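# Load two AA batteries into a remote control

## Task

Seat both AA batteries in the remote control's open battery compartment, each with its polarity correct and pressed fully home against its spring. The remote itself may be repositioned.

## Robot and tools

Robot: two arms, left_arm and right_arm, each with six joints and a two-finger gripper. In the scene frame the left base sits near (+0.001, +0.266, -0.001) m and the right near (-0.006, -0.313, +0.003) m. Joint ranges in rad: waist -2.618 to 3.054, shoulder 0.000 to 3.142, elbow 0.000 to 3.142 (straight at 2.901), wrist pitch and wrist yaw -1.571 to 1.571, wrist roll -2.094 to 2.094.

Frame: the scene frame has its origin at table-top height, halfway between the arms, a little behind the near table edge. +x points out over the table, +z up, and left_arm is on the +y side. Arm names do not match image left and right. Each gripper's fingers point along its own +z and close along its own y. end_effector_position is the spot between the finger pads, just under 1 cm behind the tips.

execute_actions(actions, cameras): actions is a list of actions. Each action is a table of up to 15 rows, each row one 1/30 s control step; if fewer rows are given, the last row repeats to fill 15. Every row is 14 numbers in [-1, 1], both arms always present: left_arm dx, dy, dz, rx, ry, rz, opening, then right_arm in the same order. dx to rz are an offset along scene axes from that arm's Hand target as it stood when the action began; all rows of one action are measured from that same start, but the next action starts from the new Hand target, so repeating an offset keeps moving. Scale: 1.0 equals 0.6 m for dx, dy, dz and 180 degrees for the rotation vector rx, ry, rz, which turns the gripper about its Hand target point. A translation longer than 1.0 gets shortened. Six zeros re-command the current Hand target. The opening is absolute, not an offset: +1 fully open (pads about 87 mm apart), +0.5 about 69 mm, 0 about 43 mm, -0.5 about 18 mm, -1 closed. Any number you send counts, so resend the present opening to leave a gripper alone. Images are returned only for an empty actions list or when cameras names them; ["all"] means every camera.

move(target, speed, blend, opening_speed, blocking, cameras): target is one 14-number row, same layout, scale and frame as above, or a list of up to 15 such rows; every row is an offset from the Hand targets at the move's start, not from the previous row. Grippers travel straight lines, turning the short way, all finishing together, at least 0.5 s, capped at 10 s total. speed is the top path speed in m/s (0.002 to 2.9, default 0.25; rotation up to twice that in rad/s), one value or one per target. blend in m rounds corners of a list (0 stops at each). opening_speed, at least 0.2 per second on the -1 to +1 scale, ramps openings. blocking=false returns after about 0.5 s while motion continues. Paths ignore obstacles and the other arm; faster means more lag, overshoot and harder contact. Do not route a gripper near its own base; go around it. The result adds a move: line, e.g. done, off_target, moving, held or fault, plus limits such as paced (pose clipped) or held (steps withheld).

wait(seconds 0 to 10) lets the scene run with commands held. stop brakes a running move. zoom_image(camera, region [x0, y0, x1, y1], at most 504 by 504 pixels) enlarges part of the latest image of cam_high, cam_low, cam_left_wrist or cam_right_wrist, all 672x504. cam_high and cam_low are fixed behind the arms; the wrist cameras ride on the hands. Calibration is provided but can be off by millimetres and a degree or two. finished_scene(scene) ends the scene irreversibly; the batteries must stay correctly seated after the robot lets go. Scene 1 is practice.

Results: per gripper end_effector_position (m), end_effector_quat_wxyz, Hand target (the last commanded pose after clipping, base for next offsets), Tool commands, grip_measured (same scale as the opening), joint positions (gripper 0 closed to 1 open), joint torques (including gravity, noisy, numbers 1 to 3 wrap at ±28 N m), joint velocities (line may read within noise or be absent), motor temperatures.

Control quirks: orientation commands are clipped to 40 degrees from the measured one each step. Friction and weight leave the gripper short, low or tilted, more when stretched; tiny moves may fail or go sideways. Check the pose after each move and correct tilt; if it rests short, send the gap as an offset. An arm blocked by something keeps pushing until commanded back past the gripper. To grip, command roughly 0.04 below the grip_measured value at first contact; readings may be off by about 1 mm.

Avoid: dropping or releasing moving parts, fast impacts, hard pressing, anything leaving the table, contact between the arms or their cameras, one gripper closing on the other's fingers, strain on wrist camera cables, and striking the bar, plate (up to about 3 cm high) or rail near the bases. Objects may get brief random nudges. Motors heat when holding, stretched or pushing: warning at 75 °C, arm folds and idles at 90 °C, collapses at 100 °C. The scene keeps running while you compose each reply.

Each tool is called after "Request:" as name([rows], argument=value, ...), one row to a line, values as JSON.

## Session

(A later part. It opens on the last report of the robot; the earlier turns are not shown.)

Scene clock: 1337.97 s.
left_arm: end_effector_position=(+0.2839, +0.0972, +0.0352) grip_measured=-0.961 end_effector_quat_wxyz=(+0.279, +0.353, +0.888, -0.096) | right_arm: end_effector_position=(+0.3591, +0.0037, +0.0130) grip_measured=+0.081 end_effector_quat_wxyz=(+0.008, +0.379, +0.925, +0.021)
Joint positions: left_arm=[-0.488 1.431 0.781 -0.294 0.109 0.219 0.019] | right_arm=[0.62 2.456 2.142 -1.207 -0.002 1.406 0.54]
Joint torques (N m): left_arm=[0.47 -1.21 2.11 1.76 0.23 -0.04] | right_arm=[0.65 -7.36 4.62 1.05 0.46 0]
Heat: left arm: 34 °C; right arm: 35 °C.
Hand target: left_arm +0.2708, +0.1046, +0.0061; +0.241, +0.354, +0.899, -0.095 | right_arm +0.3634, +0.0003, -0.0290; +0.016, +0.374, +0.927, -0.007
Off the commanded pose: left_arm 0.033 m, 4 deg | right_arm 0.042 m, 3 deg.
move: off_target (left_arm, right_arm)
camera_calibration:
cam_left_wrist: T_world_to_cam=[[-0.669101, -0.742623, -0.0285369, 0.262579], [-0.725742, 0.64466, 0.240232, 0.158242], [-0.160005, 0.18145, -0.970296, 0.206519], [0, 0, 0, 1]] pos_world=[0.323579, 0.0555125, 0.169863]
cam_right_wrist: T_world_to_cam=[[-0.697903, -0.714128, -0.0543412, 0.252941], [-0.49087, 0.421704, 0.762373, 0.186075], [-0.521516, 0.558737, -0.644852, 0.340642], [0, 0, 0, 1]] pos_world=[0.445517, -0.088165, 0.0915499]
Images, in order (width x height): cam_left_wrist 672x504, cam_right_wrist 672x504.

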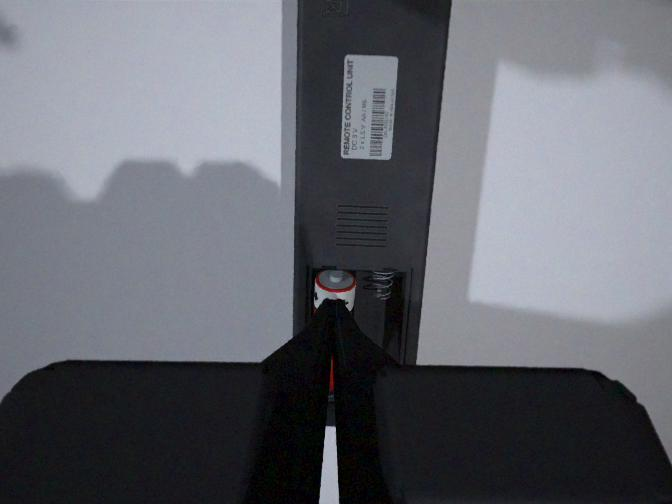

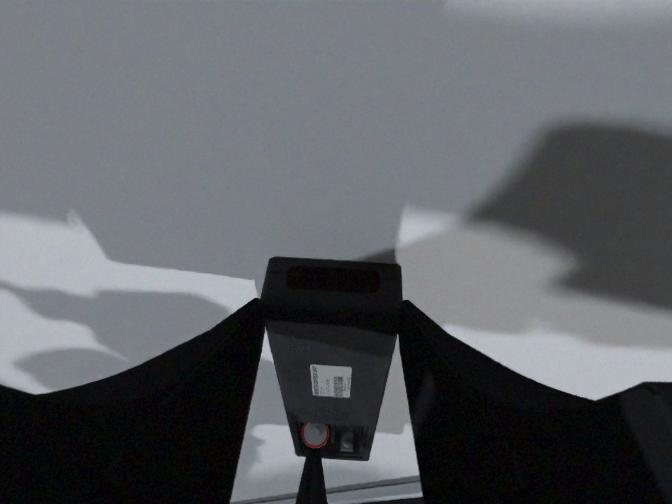

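Request:
move(target=[0.005, -0.004, 0.09, 0, 0, 0, -1, 0, 0, 0, 0, 0, 0, 0.03], speed=0.08, cameras=["cam_left_wrist", "cam_right_wrist"])

Request:
zoom_image(camera="cam_left_wrist", region=[270, 200, 430, 360])

Request:
zoom_image(camera="cam_right_wrist", region=[260, 400, 400, 504])

Scene clock: 1366.57 s.
left_arm: end_effector_position=(+0.2708, +0.1046, +0.0480) grip_measured=-0.961 end_effector_quat_wxyz=(+0.230, +0.355, +0.902, -0.090) | right_arm: end_effector_position=(+0.3591, +0.0037, +0.0130) grip_measured=+0.081 end_effector_quat_wxyz=(+0.008, +0.379, +0.925, +0.022)
Joint positions: left_arm=[-0.488 1.43 0.876 -0.493 0.109 0.219 0.019] | right_arm=[0.62 2.456 2.142 -1.207 -0.002 1.406 0.54]
Joint velocities: left_arm=[-0.002 -0.007 -0.012 -0.051 -0.154 -0.007 -0.003] | right_arm=[within noise]
Joint torques (N m): left_arm=[0.09 -7.66 7.94 1.25 0.21 -0.07] | right_arm=[0.65 -7.35 4.64 1.04 0.46 -0.01]
Heat: left arm: 32 °C; right arm: 35 °C.
Hand target: left_arm +0.2738, +0.1024, +0.0601; +0.241, +0.354, +0.899, -0.095 | right_arm +0.3634, +0.0003, -0.0290; +0.016, +0.374, +0.927, -0.007
Off the commanded pose: left_arm 0.013 m, 1 deg | right_arm 0.042 m, 3 deg.
move: off_target (left_arm, right_arm)
camera_calibration:
cam_left_wrist: T_world_to_cam=[[-0.67095, -0.741486, -0.0050134, 0.258935], [-0.699517, 0.630701, 0.335994, 0.130622], [-0.245973, 0.228942, -0.941851, 0.232388], [0, 0, 0, 1]] pos_world=[0.322266, 0.0564096, 0.176285]
cam_right_wrist: T_world_to_cam=[[-0.69787, -0.714126, -0.0547921, 0.253039], [-0.491168, 0.4215, 0.762294, 0.186154], [-0.521279, 0.558894, -0.644908, 0.340499], [0, 0, 0, 1]] pos_world=[0.445516, -0.0880657, 0.0915507]
Images, in order (width x height): cam_left_wrist 672x504, cam_right_wrist 672x504.

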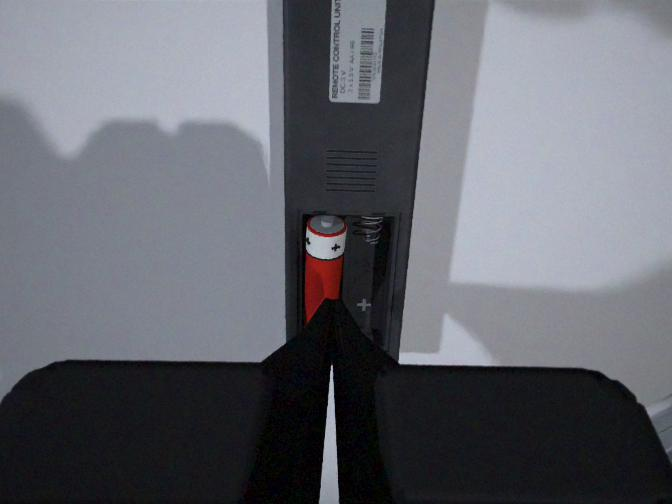

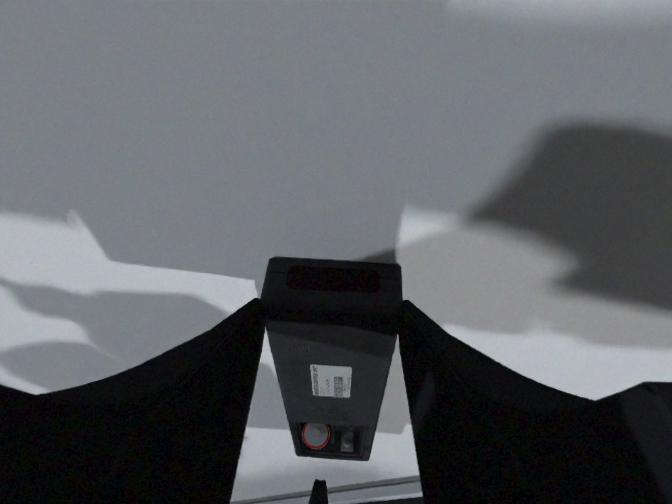

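Scaled by 3.150.

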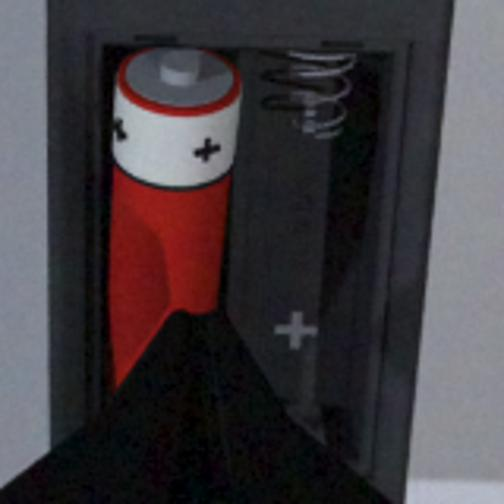

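Scaled by 3.600.

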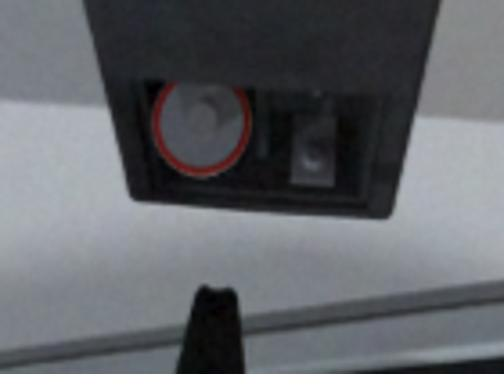

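Request:
move(target=[0.0175, -0.0113, -0.0085, 0.0102, -0.0850, 0.0139, -0.35, 0, 0, 0, 0, 0, 0, 0.03], speed=0.08, cameras=["cam_left_wrist"])

Request:
zoom_image(camera="cam_left_wrist", region=[250, 200, 450, 450])

Scene clock: 1423.57 s.
left_arm: end_effector_position=(+0.2849, +0.0962, +0.0515) grip_measured=-0.350 end_effector_quat_wxyz=(+0.344, +0.351, +0.870, -0.029) | right_arm: end_effector_position=(+0.3591, +0.0037, +0.0130) grip_measured=+0.081 end_effector_quat_wxyz=(+0.008, +0.379, +0.925, +0.022)
Joint positions: left_arm=[-0.601 1.333 0.709 -0.211 -0.106 0.191 0.325] | right_arm=[0.62 2.456 2.142 -1.207 -0.002 1.406 0.54]
Joint torques (N m): left_arm=[-1.14 -6.71 5 1.94 -0.18 -0.14] | right_arm=[0.65 -7.38 4.63 1.04 0.47 0]
Motor temperatures (°C): left_arm=[23 27 37 29 20 20 20] | right_arm=[23 35 29 23 20 21 25]
Heat: left arm: 37 °C; right arm: 35 °C.
Hand target: left_arm +0.2843, +0.0955, +0.0550; +0.355, +0.347, +0.867, -0.027 | right_arm +0.3634, +0.0003, -0.0290; +0.016, +0.374, +0.927, -0.007
Off the commanded pose: left_arm 0.004 m, 1 deg | right_arm 0.042 m, 3 deg.
move: off_target (right_arm)
camera_calibration:
cam_left_wrist: T_world_to_cam=[[-0.61967, -0.760862, -0.192609, 0.259038], [-0.784862, 0.600629, 0.152435, 0.181203], [-0.000295189, 0.245631, -0.969363, 0.17096], [0, 0, 0, 1]] pos_world=[0.302789, 0.0462634, 0.187994]
Images, in order (width x height): cam_left_wrist 672x504.

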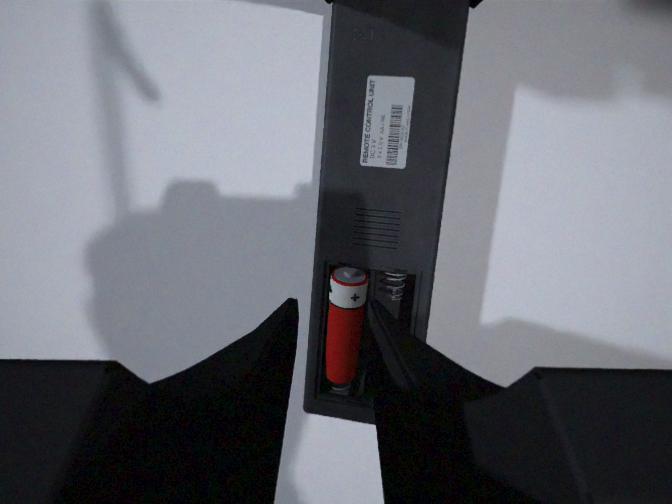

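Scaled by 2.016.

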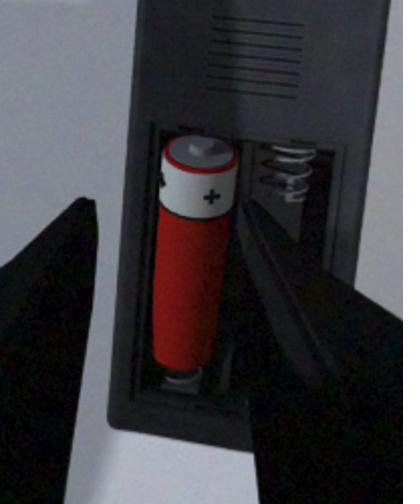

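Request:
execute_actions(actions=[])

Scene clock: 1447.10 s.
left_arm: end_effector_position=(+0.2850, +0.0962, +0.0515) grip_measured=-0.350 end_effector_quat_wxyz=(+0.344, +0.351, +0.870, -0.029) | right_arm: end_effector_position=(+0.3591, +0.0037, +0.0130) grip_measured=+0.081 end_effector_quat_wxyz=(+0.008, +0.379, +0.925, +0.022)
Joint positions: left_arm=[-0.601 1.333 0.709 -0.21 -0.106 0.191 0.325] | right_arm=[0.62 2.456 2.142 -1.207 -0.002 1.406 0.54]
Joint velocities: within noise
Joint torques (N m): left_arm=[-1.13 -6.74 4.97 1.92 -0.19 -0.14] | right_arm=[0.66 -7.36 4.63 1.05 0.47 0]
Motor temperatures (°C): left_arm=[23 26 35 32 20 20 20] | right_arm=[23 34 29 23 20 21 25]
Heat: left arm: 35 °C; right arm: 34 °C.
Hand target: left_arm +0.2843, +0.0955, +0.0550; +0.355, +0.347, +0.867, -0.027 | right_arm +0.3634, +0.0003, -0.0290; +0.016, +0.374, +0.927, -0.007
Tool commands: left_gripper/opening=-0.35 right_gripper/opening=+0.03
Off the commanded pose: left_arm 0.004 m, 1 deg | right_arm 0.042 m, 3 deg.
camera_calibration:
cam_left_wrist: T_world_to_cam=[[-0.619411, -0.760998, -0.192904, 0.259083], [-0.785067, 0.600455, 0.152066, 0.18142], [0.000108005, 0.245634, -0.969363, 0.170838], [0, 0, 0, 1]] pos_world=[0.302887, 0.0462633, 0.187994]
cam_right_wrist: T_world_to_cam=[[-0.69787, -0.714126, -0.0547921, 0.253039], [-0.491168, 0.4215, 0.762294, 0.186154], [-0.521279, 0.558894, -0.644908, 0.340499], [0, 0, 0, 1]] pos_world=[0.445516, -0.0880657, 0.0915507]

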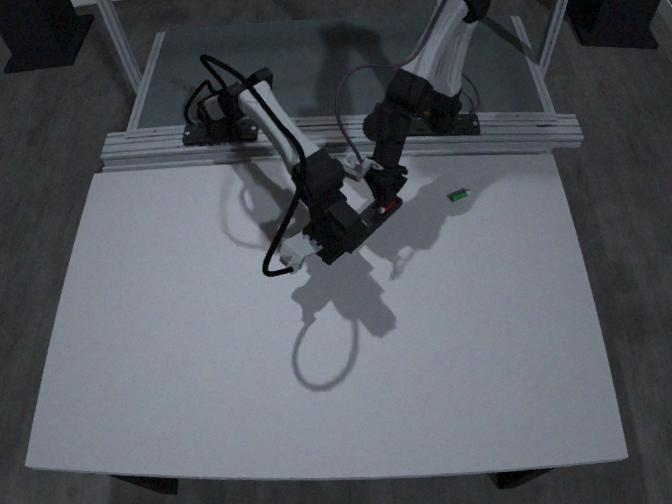

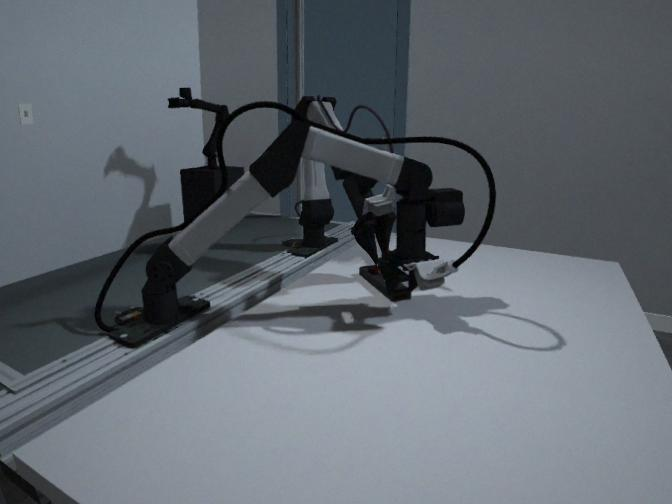

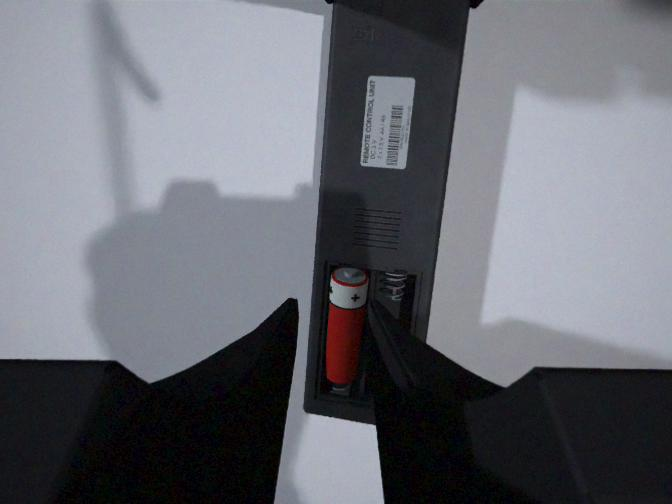

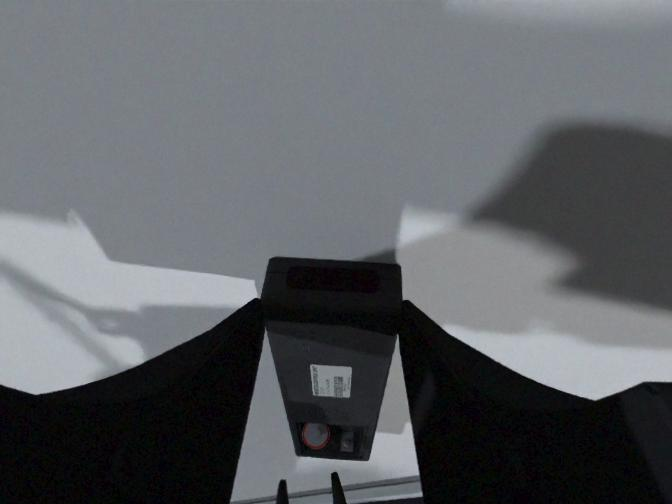

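Request:
move(target=[-0.0035, -0.0035, -0.034, 0, 0, 0, -0.35, 0, 0, 0, 0, 0, 0, 0.03], speed=0.05, cameras=["cam_left_wrist", "cam_right_wrist"])

Request:
zoom_image(camera="cam_left_wrist", region=[240, 200, 440, 400])

Scene clock: 1461.10 s.
left_arm: end_effector_position=(+0.2841, +0.0934, +0.0387) grip_measured=-0.350 end_effector_quat_wxyz=(+0.356, +0.349, +0.866, -0.031) | right_arm: end_effector_position=(+0.3591, +0.0037, +0.0130) grip_measured=+0.081 end_effector_quat_wxyz=(+0.008, +0.379, +0.925, +0.022)
Joint positions: left_arm=[-0.612 1.347 0.65 -0.112 -0.115 0.183 0.325] | right_arm=[0.62 2.456 2.142 -1.207 -0.002 1.406 0.54]
Joint torques (N m): left_arm=[-1.16 -4.25 4.98 1.95 -0.19 -0.15] | right_arm=[0.64 -7.36 4.64 1.05 0.46 -0.01]
Heat: left arm: 35 °C; right arm: 34 °C.
Hand target: left_arm +0.2822, +0.0934, +0.0345; +0.355, +0.347, +0.867, -0.027 | right_arm +0.3634, +0.0003, -0.0290; +0.016, +0.374, +0.927, -0.007
Off the commanded pose: left_arm 0.005 m, 0 deg | right_arm 0.042 m, 3 deg.
move: off_target (right_arm)
camera_calibration:
cam_left_wrist: T_world_to_cam=[[-0.615195, -0.763879, -0.194997, 0.253137], [-0.78812, 0.60218, 0.127462, 0.185911], [0.0200576, 0.232095, -0.972486, 0.154771], [0, 0, 0, 1]] pos_world=[0.299144, 0.0454923, 0.176177]
cam_right_wrist: T_world_to_cam=[[-0.69787, -0.714126, -0.0547921, 0.253039], [-0.491168, 0.4215, 0.762294, 0.186154], [-0.521279, 0.558894, -0.644908, 0.340499], [0, 0, 0, 1]] pos_world=[0.445516, -0.0880657, 0.0915507]
Images, in order (width x height): cam_left_wrist 672x504, cam_right_wrist 672x504.

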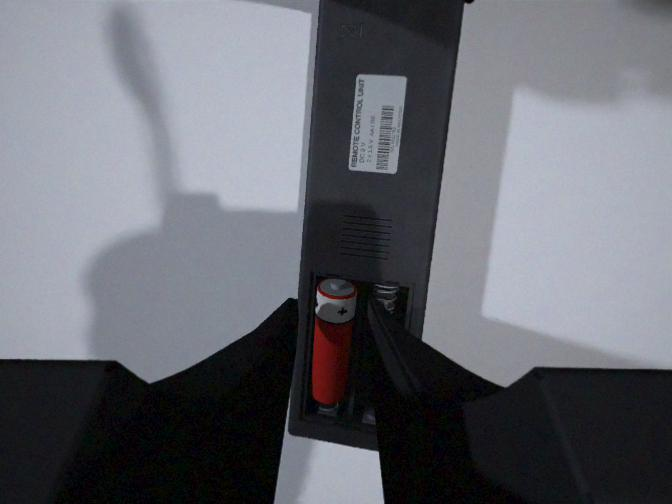

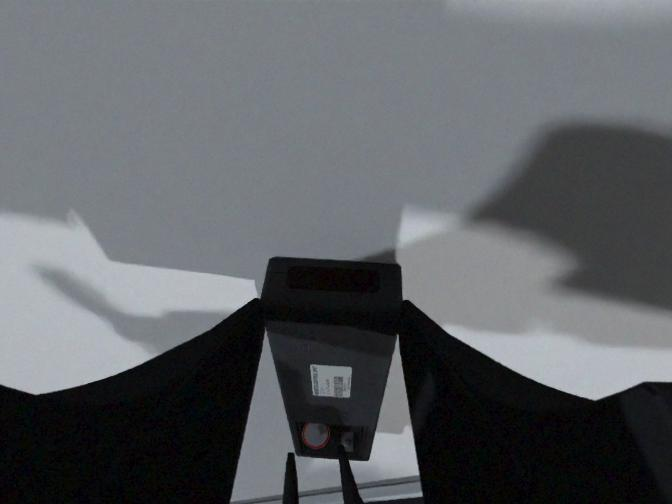

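Scaled by 2.520.

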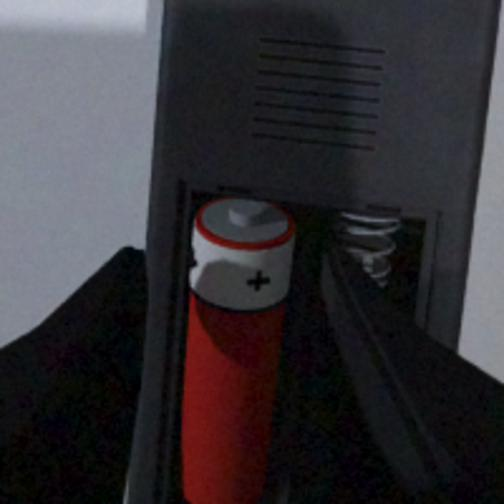

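Request:
move(target=[-0.001, 0.001, -0.015, 0, 0, 0, -0.35, 0, 0, 0, 0, 0, 0, 0.03], speed=0.04, cameras=["cam_left_wrist", "cam_right_wrist"])

Request:
zoom_image(camera="cam_left_wrist", region=[240, 200, 440, 400])

Request:
zoom_image(camera="cam_right_wrist", region=[270, 380, 410, 490])

Scene clock: 1469.53 s.
left_arm: end_effector_position=(+0.2837, +0.0936, +0.0302) grip_measured=-0.350 end_effector_quat_wxyz=(+0.357, +0.349, +0.866, -0.031) | right_arm: end_effector_position=(+0.3591, +0.0037, +0.0130) grip_measured=+0.081 end_effector_quat_wxyz=(+0.008, +0.379, +0.925, +0.022)
Joint positions: left_arm=[-0.612 1.366 0.624 -0.067 -0.115 0.183 0.325] | right_arm=[0.62 2.456 2.142 -1.207 -0.002 1.406 0.54]
Joint torques (N m): left_arm=[-1.06 -4.23 4.83 1.93 -0.18 -0.14] | right_arm=[0.64 -7.35 4.64 1.05 0.47 0]
Heat: left arm: 34 °C; right arm: 34 °C.
Hand target: left_arm +0.2817, +0.0940, +0.0256; +0.355, +0.347, +0.867, -0.027 | right_arm +0.3634, +0.0003, -0.0290; +0.016, +0.374, +0.927, -0.007
Off the commanded pose: left_arm 0.005 m, 1 deg | right_arm 0.042 m, 3 deg.
move: off_target (right_arm)
camera_calibration:
cam_left_wrist: T_world_to_cam=[[-0.614928, -0.764079, -0.195056, 0.251263], [-0.788297, 0.602272, 0.125924, 0.186784], [0.0212606, 0.231196, -0.972675, 0.146181], [0, 0, 0, 1]] pos_world=[0.298642, 0.0456942, 0.167676]
cam_right_wrist: T_world_to_cam=[[-0.69787, -0.714126, -0.0547921, 0.253039], [-0.491168, 0.4215, 0.762294, 0.186154], [-0.521279, 0.558894, -0.644908, 0.340499], [0, 0, 0, 1]] pos_world=[0.445516, -0.0880657, 0.0915507]
Images, in order (width x height): cam_left_wrist 672x504, cam_right_wrist 672x504.

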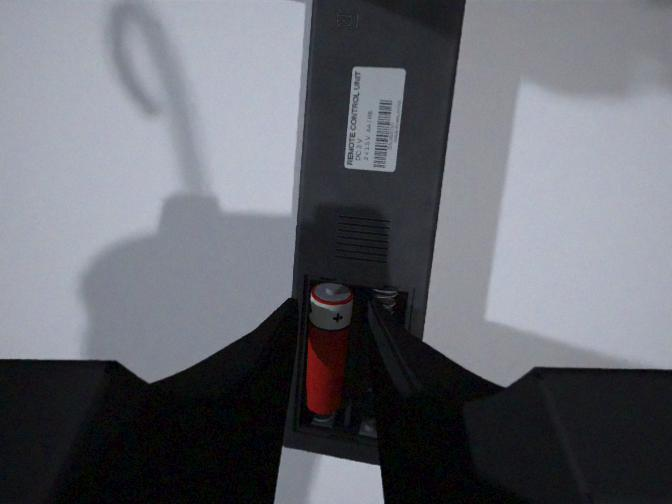

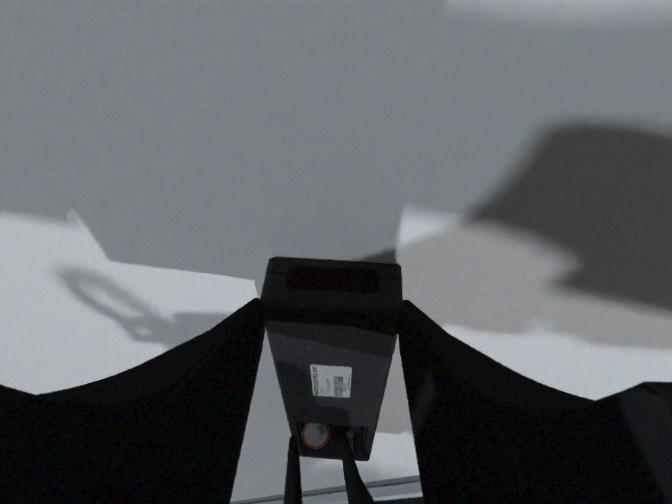

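Scaled by 2.520.

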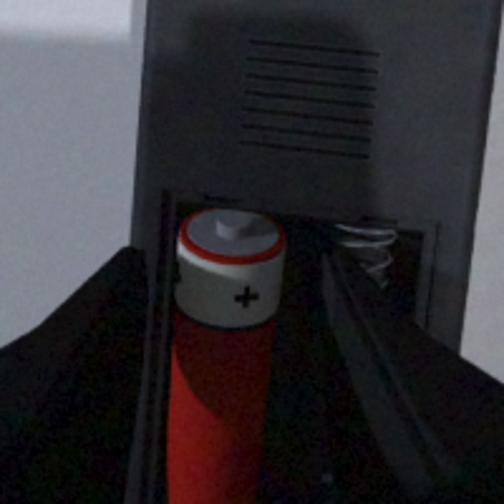

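Scaled by 3.600.

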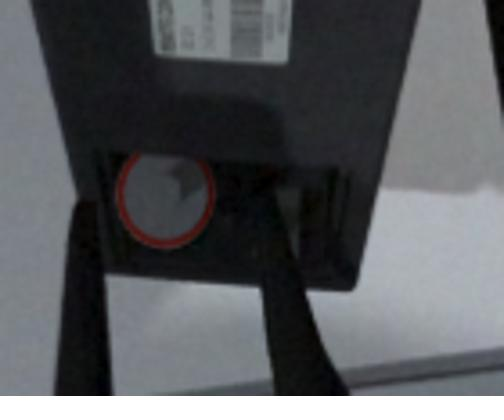

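Request:
move(target=[0, 0, 0, 0, 0, 0, -0.66, 0, 0, 0, 0, 0, 0, 0.03], speed=0.04, opening_speed=0.3, cameras=["cam_left_wrist", "cam_right_wrist"])

Request:
zoom_image(camera="cam_left_wrist", region=[240, 200, 440, 400])

Request:
zoom_image(camera="cam_right_wrist", region=[270, 380, 410, 490])

Scene clock: 1480.80 s.
left_arm: end_effector_position=(+0.2841, +0.0939, +0.0303) grip_measured=-0.586 end_effector_quat_wxyz=(+0.357, +0.348, +0.866, -0.030) | right_arm: end_effector_position=(+0.3592, +0.0038, +0.0130) grip_measured=+0.081 end_effector_quat_wxyz=(+0.008, +0.378, +0.925, +0.022)
Joint positions: left_arm=[-0.612 1.366 0.624 -0.066 -0.118 0.183 0.207] | right_arm=[0.62 2.456 2.142 -1.206 -0.002 1.405 0.54]
Joint torques (N m): left_arm=[-1.03 -4.25 4.85 1.94 -0.15 -0.14] | right_arm=[0.68 -7.35 4.63 1.05 0.47 0]
Heat: left arm: 34 °C; right arm: 34 °C.
Hand target: left_arm +0.2817, +0.0940, +0.0256; +0.355, +0.347, +0.867, -0.027 | right_arm +0.3634, +0.0003, -0.0290; +0.016, +0.374, +0.927, -0.007
Off the commanded pose: left_arm 0.005 m, 0 deg | right_arm 0.042 m, 3 deg.
move: off_target (right_arm)
camera_calibration:
cam_left_wrist: T_world_to_cam=[[-0.612984, -0.765053, -0.197344, 0.25142], [-0.78977, 0.600482, 0.125242, 0.18743], [0.0226842, 0.232628, -0.972301, 0.145772], [0, 0, 0, 1]] pos_world=[0.298836, 0.0458905, 0.167877]
cam_right_wrist: T_world_to_cam=[[-0.69759, -0.714374, -0.0551208, 0.252991], [-0.491536, 0.421173, 0.762237, 0.186343], [-0.521307, 0.558823, -0.644947, 0.340561], [0, 0, 0, 1]] pos_world=[0.445615, -0.0880654, 0.0915513]
Images, in order (width x height): cam_left_wrist 672x504, cam_right_wrist 672x504.

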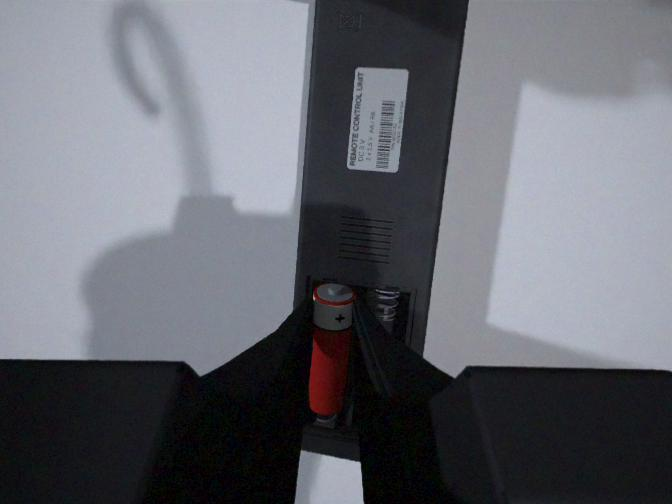

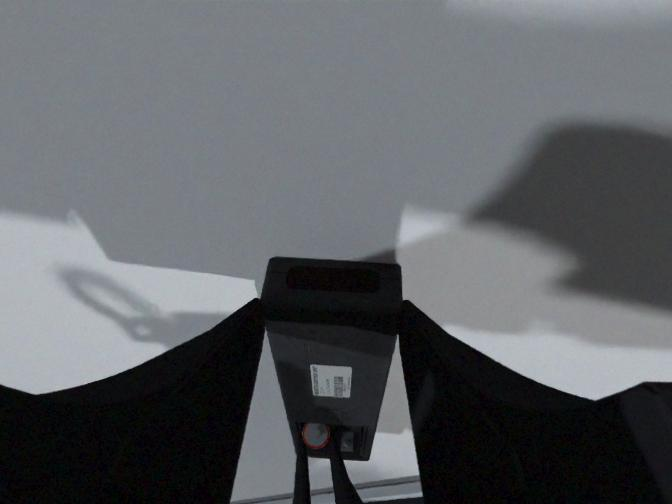

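Scaled by 2.520.

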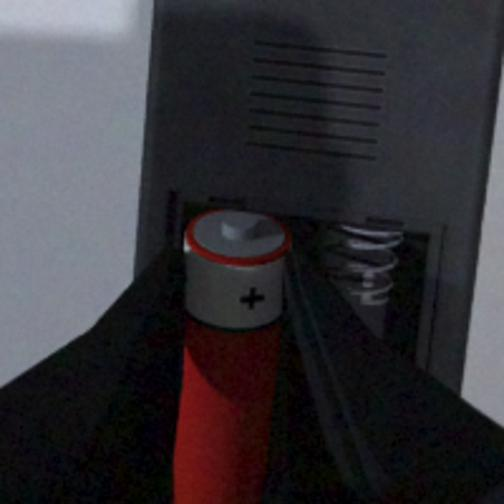

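Scaled by 3.600.

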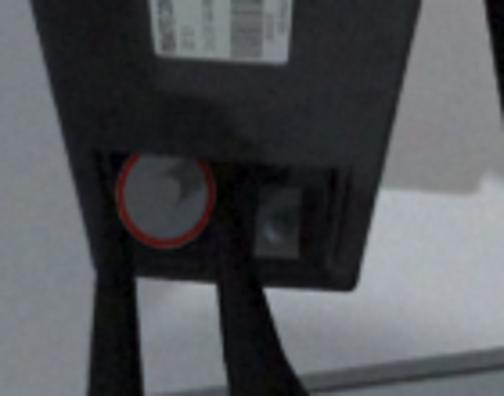

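Request:
move(target=[-0.0147, 0.0136, -0.008, 0, 0, 0, -0.68, 0, 0, 0, 0, 0, 0, 0.03], speed=0.04, cameras=["cam_left_wrist", "cam_right_wrist"])

Request:
zoom_image(camera="cam_left_wrist", region=[240, 200, 440, 400])

Request:
zoom_image(camera="cam_right_wrist", region=[270, 380, 410, 490])

Scene clock: 1489.30 s.
left_arm: end_effector_position=(+0.2833, +0.0947, +0.0298) grip_measured=-0.586 end_effector_quat_wxyz=(+0.373, +0.345, +0.861, -0.033) | right_arm: end_effector_position=(+0.3592, +0.0037, +0.0130) grip_measured=+0.081 end_effector_quat_wxyz=(+0.008, +0.378, +0.925, +0.022)
Joint positions: left_arm=[-0.612 1.344 0.583 -0.012 -0.119 0.183 0.207] | right_arm=[0.62 2.456 2.142 -1.206 -0.002 1.405 0.54]
Joint torques (N m): left_arm=[-0.46 -5.41 3.92 1.58 -0.09 -0.11] | right_arm=[0.64 -7.38 4.62 1.04 0.47 0.01]
Heat: left arm: 34 °C; right arm: 34 °C.
Hand target: left_arm +0.2728, +0.1022, +0.0208; +0.355, +0.347, +0.867, -0.027 | right_arm +0.3634, +0.0003, -0.0290; +0.016, +0.374, +0.927, -0.007
Off the commanded pose: left_arm 0.016 m, 2 deg | right_arm 0.042 m, 3 deg.
move: off_target (left_arm, right_arm)
camera_calibration:
cam_left_wrist: T_world_to_cam=[[-0.606522, -0.769618, -0.199549, 0.250102], [-0.793496, 0.601716, 0.0911152, 0.188328], [0.0499478, 0.213605, -0.975642, 0.139194], [0, 0, 0, 1]] pos_world=[0.294177, 0.0494305, 0.168552]
cam_right_wrist: T_world_to_cam=[[-0.697338, -0.714621, -0.0550992, 0.252928], [-0.491677, 0.421015, 0.762234, 0.18635], [-0.521511, 0.558625, -0.644953, 0.340579], [0, 0, 0, 1]] pos_world=[0.445615, -0.0879646, 0.0915513]
Images, in order (width x height): cam_left_wrist 672x504, cam_right_wrist 672x504.

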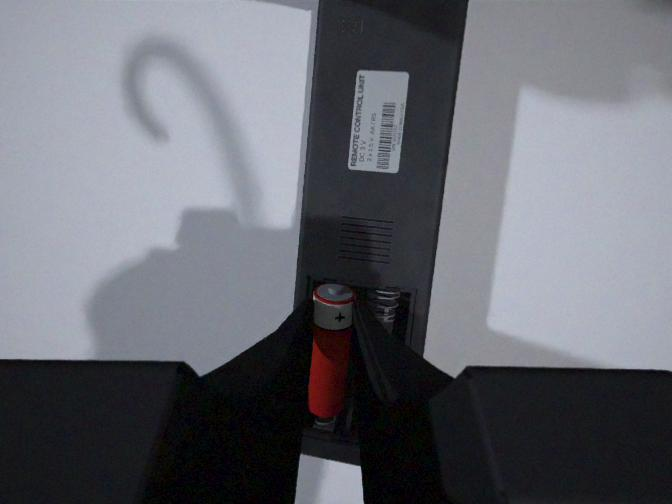

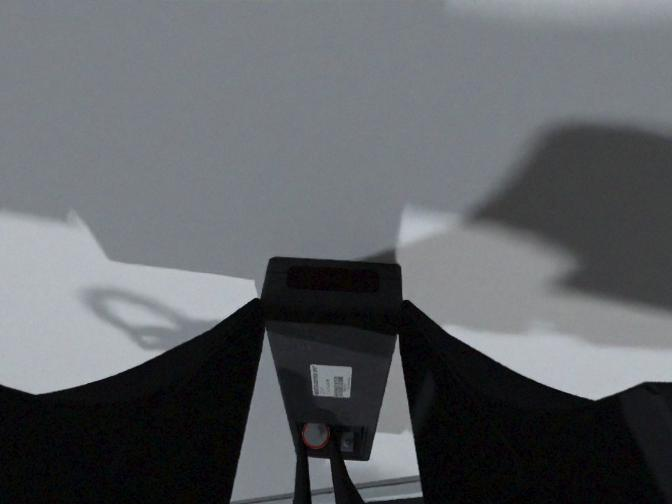

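Scaled by 2.520.

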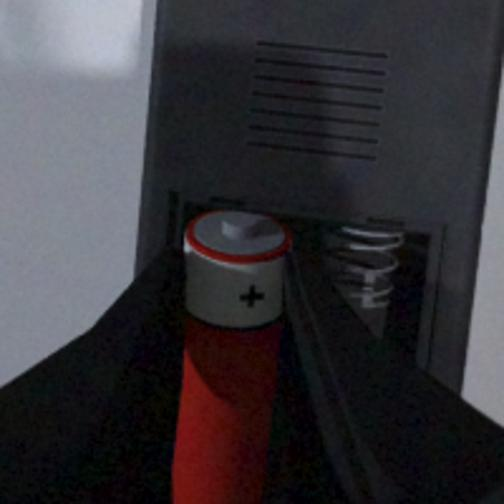

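Scaled by 3.600.

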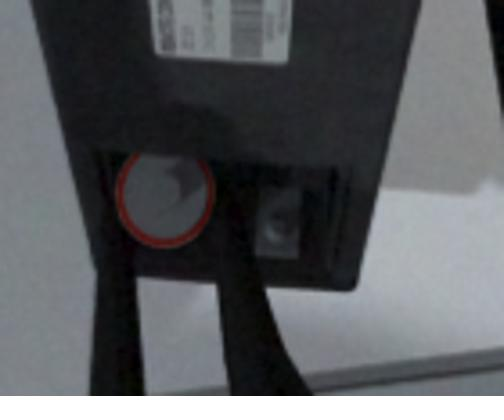

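Request:
move(target=[-0.0195, 0.0181, -0.006, 0, 0, 0, -0.7, 0, 0, 0, 0, 0, 0, 0.03], speed=0.04, cameras=["cam_left_wrist", "cam_right_wrist"])

Request:
zoom_image(camera="cam_left_wrist", region=[240, 200, 440, 400])

Request:
zoom_image(camera="cam_right_wrist", region=[270, 380, 410, 490])

Scene clock: 1505.10 s.
left_arm: end_effector_position=(+0.2784, +0.0984, +0.0322) grip_measured=-0.588 end_effector_quat_wxyz=(+0.391, +0.341, +0.854, -0.038) | right_arm: end_effector_position=(+0.3583, +0.0045, +0.0131) grip_measured=+0.081 end_effector_quat_wxyz=(+0.007, +0.373, +0.927, +0.023)
Joint positions: left_arm=[-0.612 1.289 0.526 0.031 -0.119 0.183 0.206] | right_arm=[0.621 2.456 2.142 -1.205 -0.004 1.395 0.54]
Joint torques (N m): left_arm=[0.42 -5.22 3.64 1.19 -0.02 -0.04] | right_arm=[0.5 -7.39 4.56 1.04 0.49 0.1]
Heat: left arm: 33 °C; right arm: 34 °C.
Hand target: left_arm +0.2611, +0.1131, +0.0172; +0.355, +0.347, +0.867, -0.027 | right_arm +0.3634, +0.0003, -0.0290; +0.016, +0.374, +0.927, -0.007
Off the commanded pose: left_arm 0.027 m, 5 deg | right_arm 0.043 m, 4 deg.
move: off_target (left_arm, right_arm)
camera_calibration:
cam_left_wrist: T_world_to_cam=[[-0.599631, -0.774686, -0.200757, 0.248991], [-0.796065, 0.603105, 0.0504514, 0.183951], [0.0819935, 0.190068, -0.978341, 0.134526], [0, 0, 0, 1]] pos_world=[0.28471, 0.0563794, 0.172318]
cam_right_wrist: T_world_to_cam=[[-0.689328, -0.722258, -0.0563025, 0.250023], [-0.495861, 0.413735, 0.763508, 0.187005], [-0.528156, 0.554226, -0.643339, 0.342205], [0, 0, 0, 1]] pos_world=[0.445814, -0.0864482, 0.0914506]
Images, in order (width x height): cam_left_wrist 672x504, cam_right_wrist 672x504.

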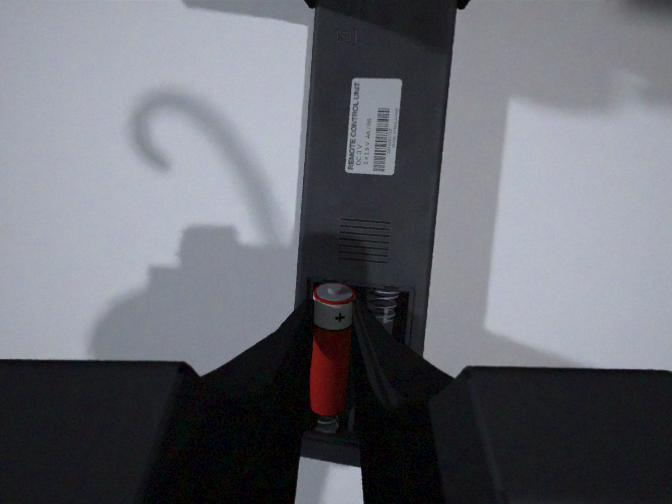

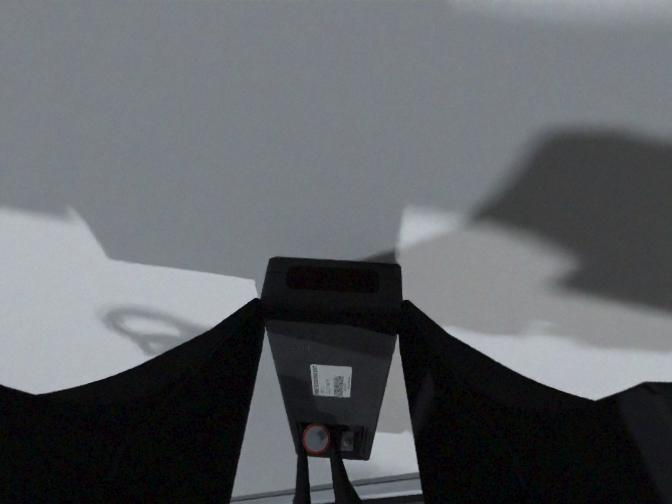

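Scaled by 2.520.

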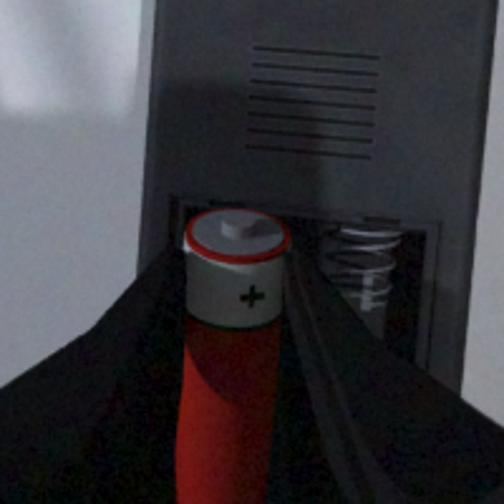

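Scaled by 3.600.

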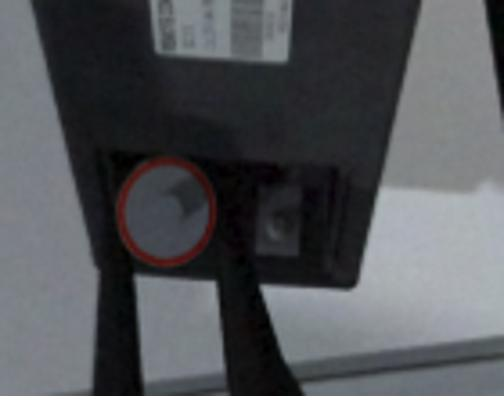

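Request:
move(target=[-0.004, 0.004, -0.025, 0, 0, 0, -0.7, 0, 0, 0, 0, 0, 0, 0.03], speed=0.04, cameras=["cam_left_wrist", "cam_right_wrist"])

Request:
zoom_image(camera="cam_left_wrist", region=[240, 200, 440, 400])

Request:
zoom_image(camera="cam_right_wrist", region=[270, 380, 410, 490])

Scene clock: 1515.17 s.
left_arm: end_effector_position=(+0.2791, +0.0979, +0.0310) grip_measured=-0.588 end_effector_quat_wxyz=(+0.408, +0.337, +0.848, -0.042) | right_arm: end_effector_position=(+0.3583, +0.0046, +0.0131) grip_measured=+0.081 end_effector_quat_wxyz=(+0.007, +0.373, +0.927, +0.023)
Joint positions: left_arm=[-0.612 1.279 0.486 0.097 -0.119 0.184 0.206] | right_arm=[0.621 2.456 2.142 -1.205 -0.005 1.395 0.54]
Joint torques (N m): left_arm=[0.69 -2.14 2.8 1.27 0.01 -0.05] | right_arm=[0.47 -7.41 4.6 1.03 0.49 0.1]
Heat: left arm: 32 °C; right arm: 34 °C.
Hand target: left_arm +0.2588, +0.1154, +0.0023; +0.355, +0.347, +0.867, -0.027 | right_arm +0.3634, +0.0003, -0.0290; +0.016, +0.374, +0.927, -0.007
Off the commanded pose: left_arm 0.039 m, 7 deg | right_arm 0.043 m, 4 deg.
move: off_target (left_arm, right_arm)
camera_calibration:
cam_left_wrist: T_world_to_cam=[[-0.594011, -0.778482, -0.202773, 0.247769], [-0.796635, 0.604307, 0.0136498, 0.186018], [0.111911, 0.169644, -0.979131, 0.127035], [0, 0, 0, 1]] pos_world=[0.281149, 0.0589214, 0.172086]
cam_right_wrist: T_world_to_cam=[[-0.689312, -0.722261, -0.0564615, 0.250025], [-0.495761, 0.413441, 0.763733, 0.186992], [-0.528271, 0.554442, -0.643058, 0.342186], [0, 0, 0, 1]] pos_world=[0.445815, -0.0864491, 0.0913504]
Images, in order (width x height): cam_left_wrist 672x504, cam_right_wrist 672x504.

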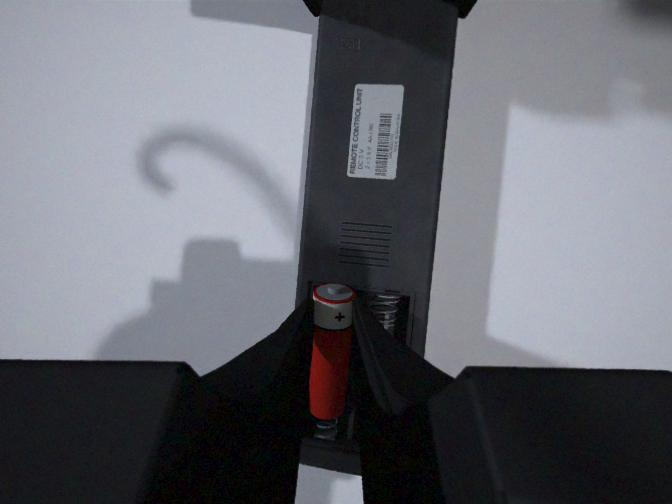

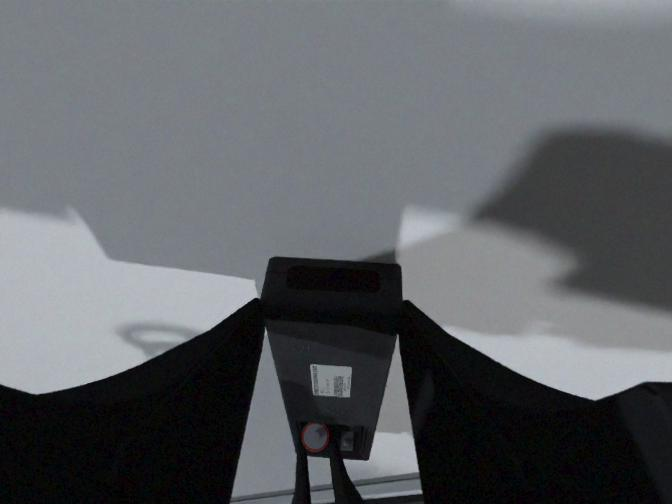

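Scaled by 2.520.

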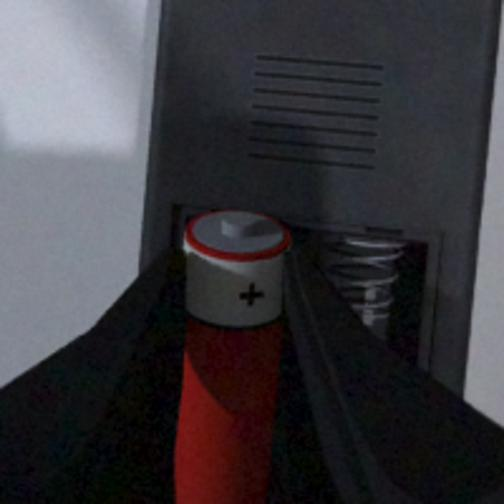

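Scaled by 3.600.

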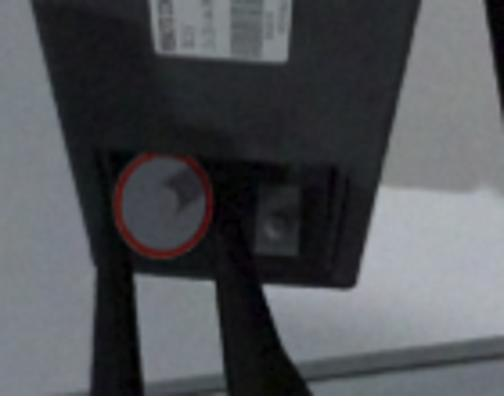

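Request:
move(target=[0, 0, 0, 0.0302, 0.0326, 0, -0.7, 0, 0, 0, 0, 0, 0, 0.03], speed=0.06, cameras=["cam_left_wrist", "cam_right_wrist"])

Request:
zoom_image(camera="cam_left_wrist", region=[240, 200, 440, 400])

Request:
zoom_image(camera="cam_right_wrist", region=[270, 380, 410, 490])

Scene clock: 1580.17 s.
left_arm: end_effector_position=(+0.2811, +0.0975, +0.0304) grip_measured=-0.588 end_effector_quat_wxyz=(+0.359, +0.348, +0.865, -0.027) | right_arm: end_effector_position=(+0.3583, +0.0046, +0.0132) grip_measured=+0.081 end_effector_quat_wxyz=(+0.007, +0.374, +0.927, +0.023)
Joint positions: left_arm=[-0.612 1.345 0.605 -0.064 -0.124 0.185 0.206] | right_arm=[0.621 2.456 2.142 -1.205 -0.005 1.397 0.54]
Joint torques (N m): left_arm=[-0.51 -1.24 4.79 0.79 -0.19 -0.02] | right_arm=[0.53 -7.41 4.59 1.04 0.49 0.09]
Heat: left arm: 31 °C; right arm: 34 °C.
Hand target: left_arm +0.2587, +0.1154, +0.0022; +0.294, +0.362, +0.885, -0.004 | right_arm +0.3634, +0.0003, -0.0290; +0.016, +0.374, +0.927, -0.007
Off the commanded pose: left_arm 0.040 m, 8 deg | right_arm 0.043 m, 4 deg.
move: off_target (left_arm, right_arm)
camera_calibration:
cam_left_wrist: T_world_to_cam=[[-0.60991, -0.766053, -0.20291, 0.25174], [-0.791972, 0.598292, 0.121766, 0.18386], [0.0281202, 0.234966, -0.971597, 0.143252], [0, 0, 0, 1]] pos_world=[0.295122, 0.0491848, 0.167876]
cam_right_wrist: T_world_to_cam=[[-0.690398, -0.721225, -0.0564387, 0.250453], [-0.495112, 0.414183, 0.763751, 0.186759], [-0.52746, 0.555236, -0.643039, 0.341896], [0, 0, 0, 1]] pos_world=[0.445715, -0.0865521, 0.0913503]
Images, in order (width x height): cam_left_wrist 672x504, cam_right_wrist 672x504.

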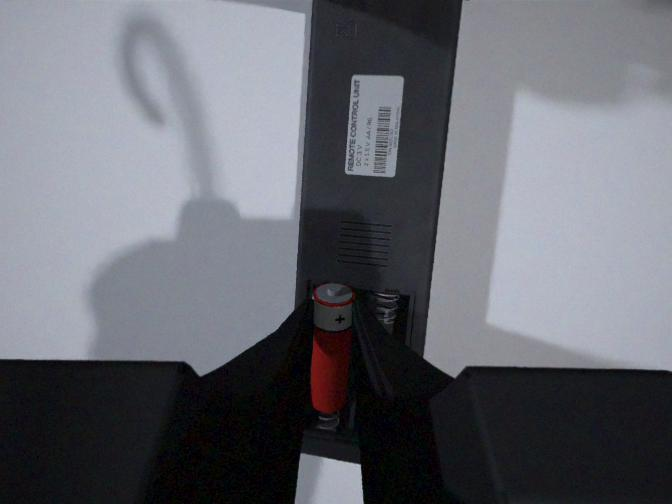

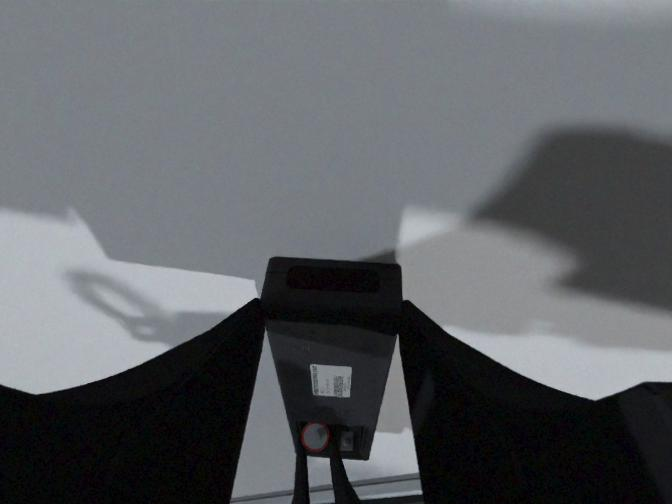

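Scaled by 2.520.

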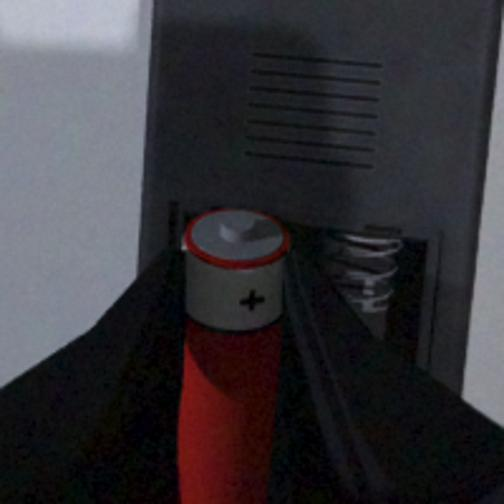

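Scaled by 3.600.

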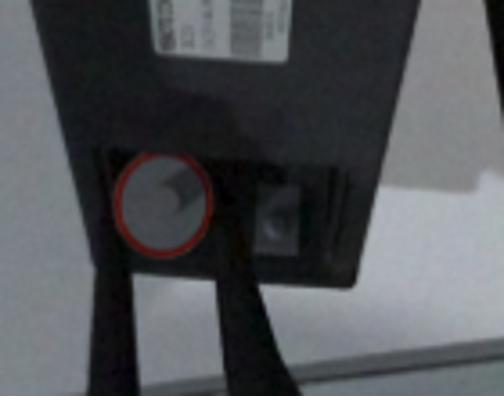

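Request:
zoom_image(camera="cam_left_wrist", region=[290, 270, 440, 470])

Scaled by 2.520.

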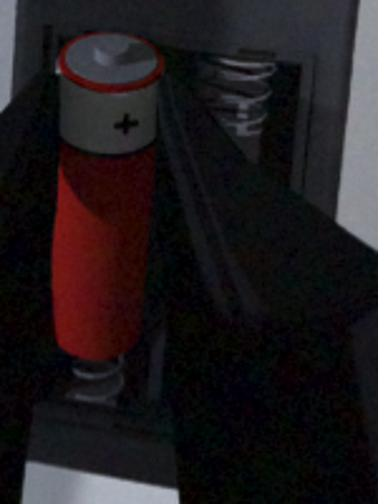

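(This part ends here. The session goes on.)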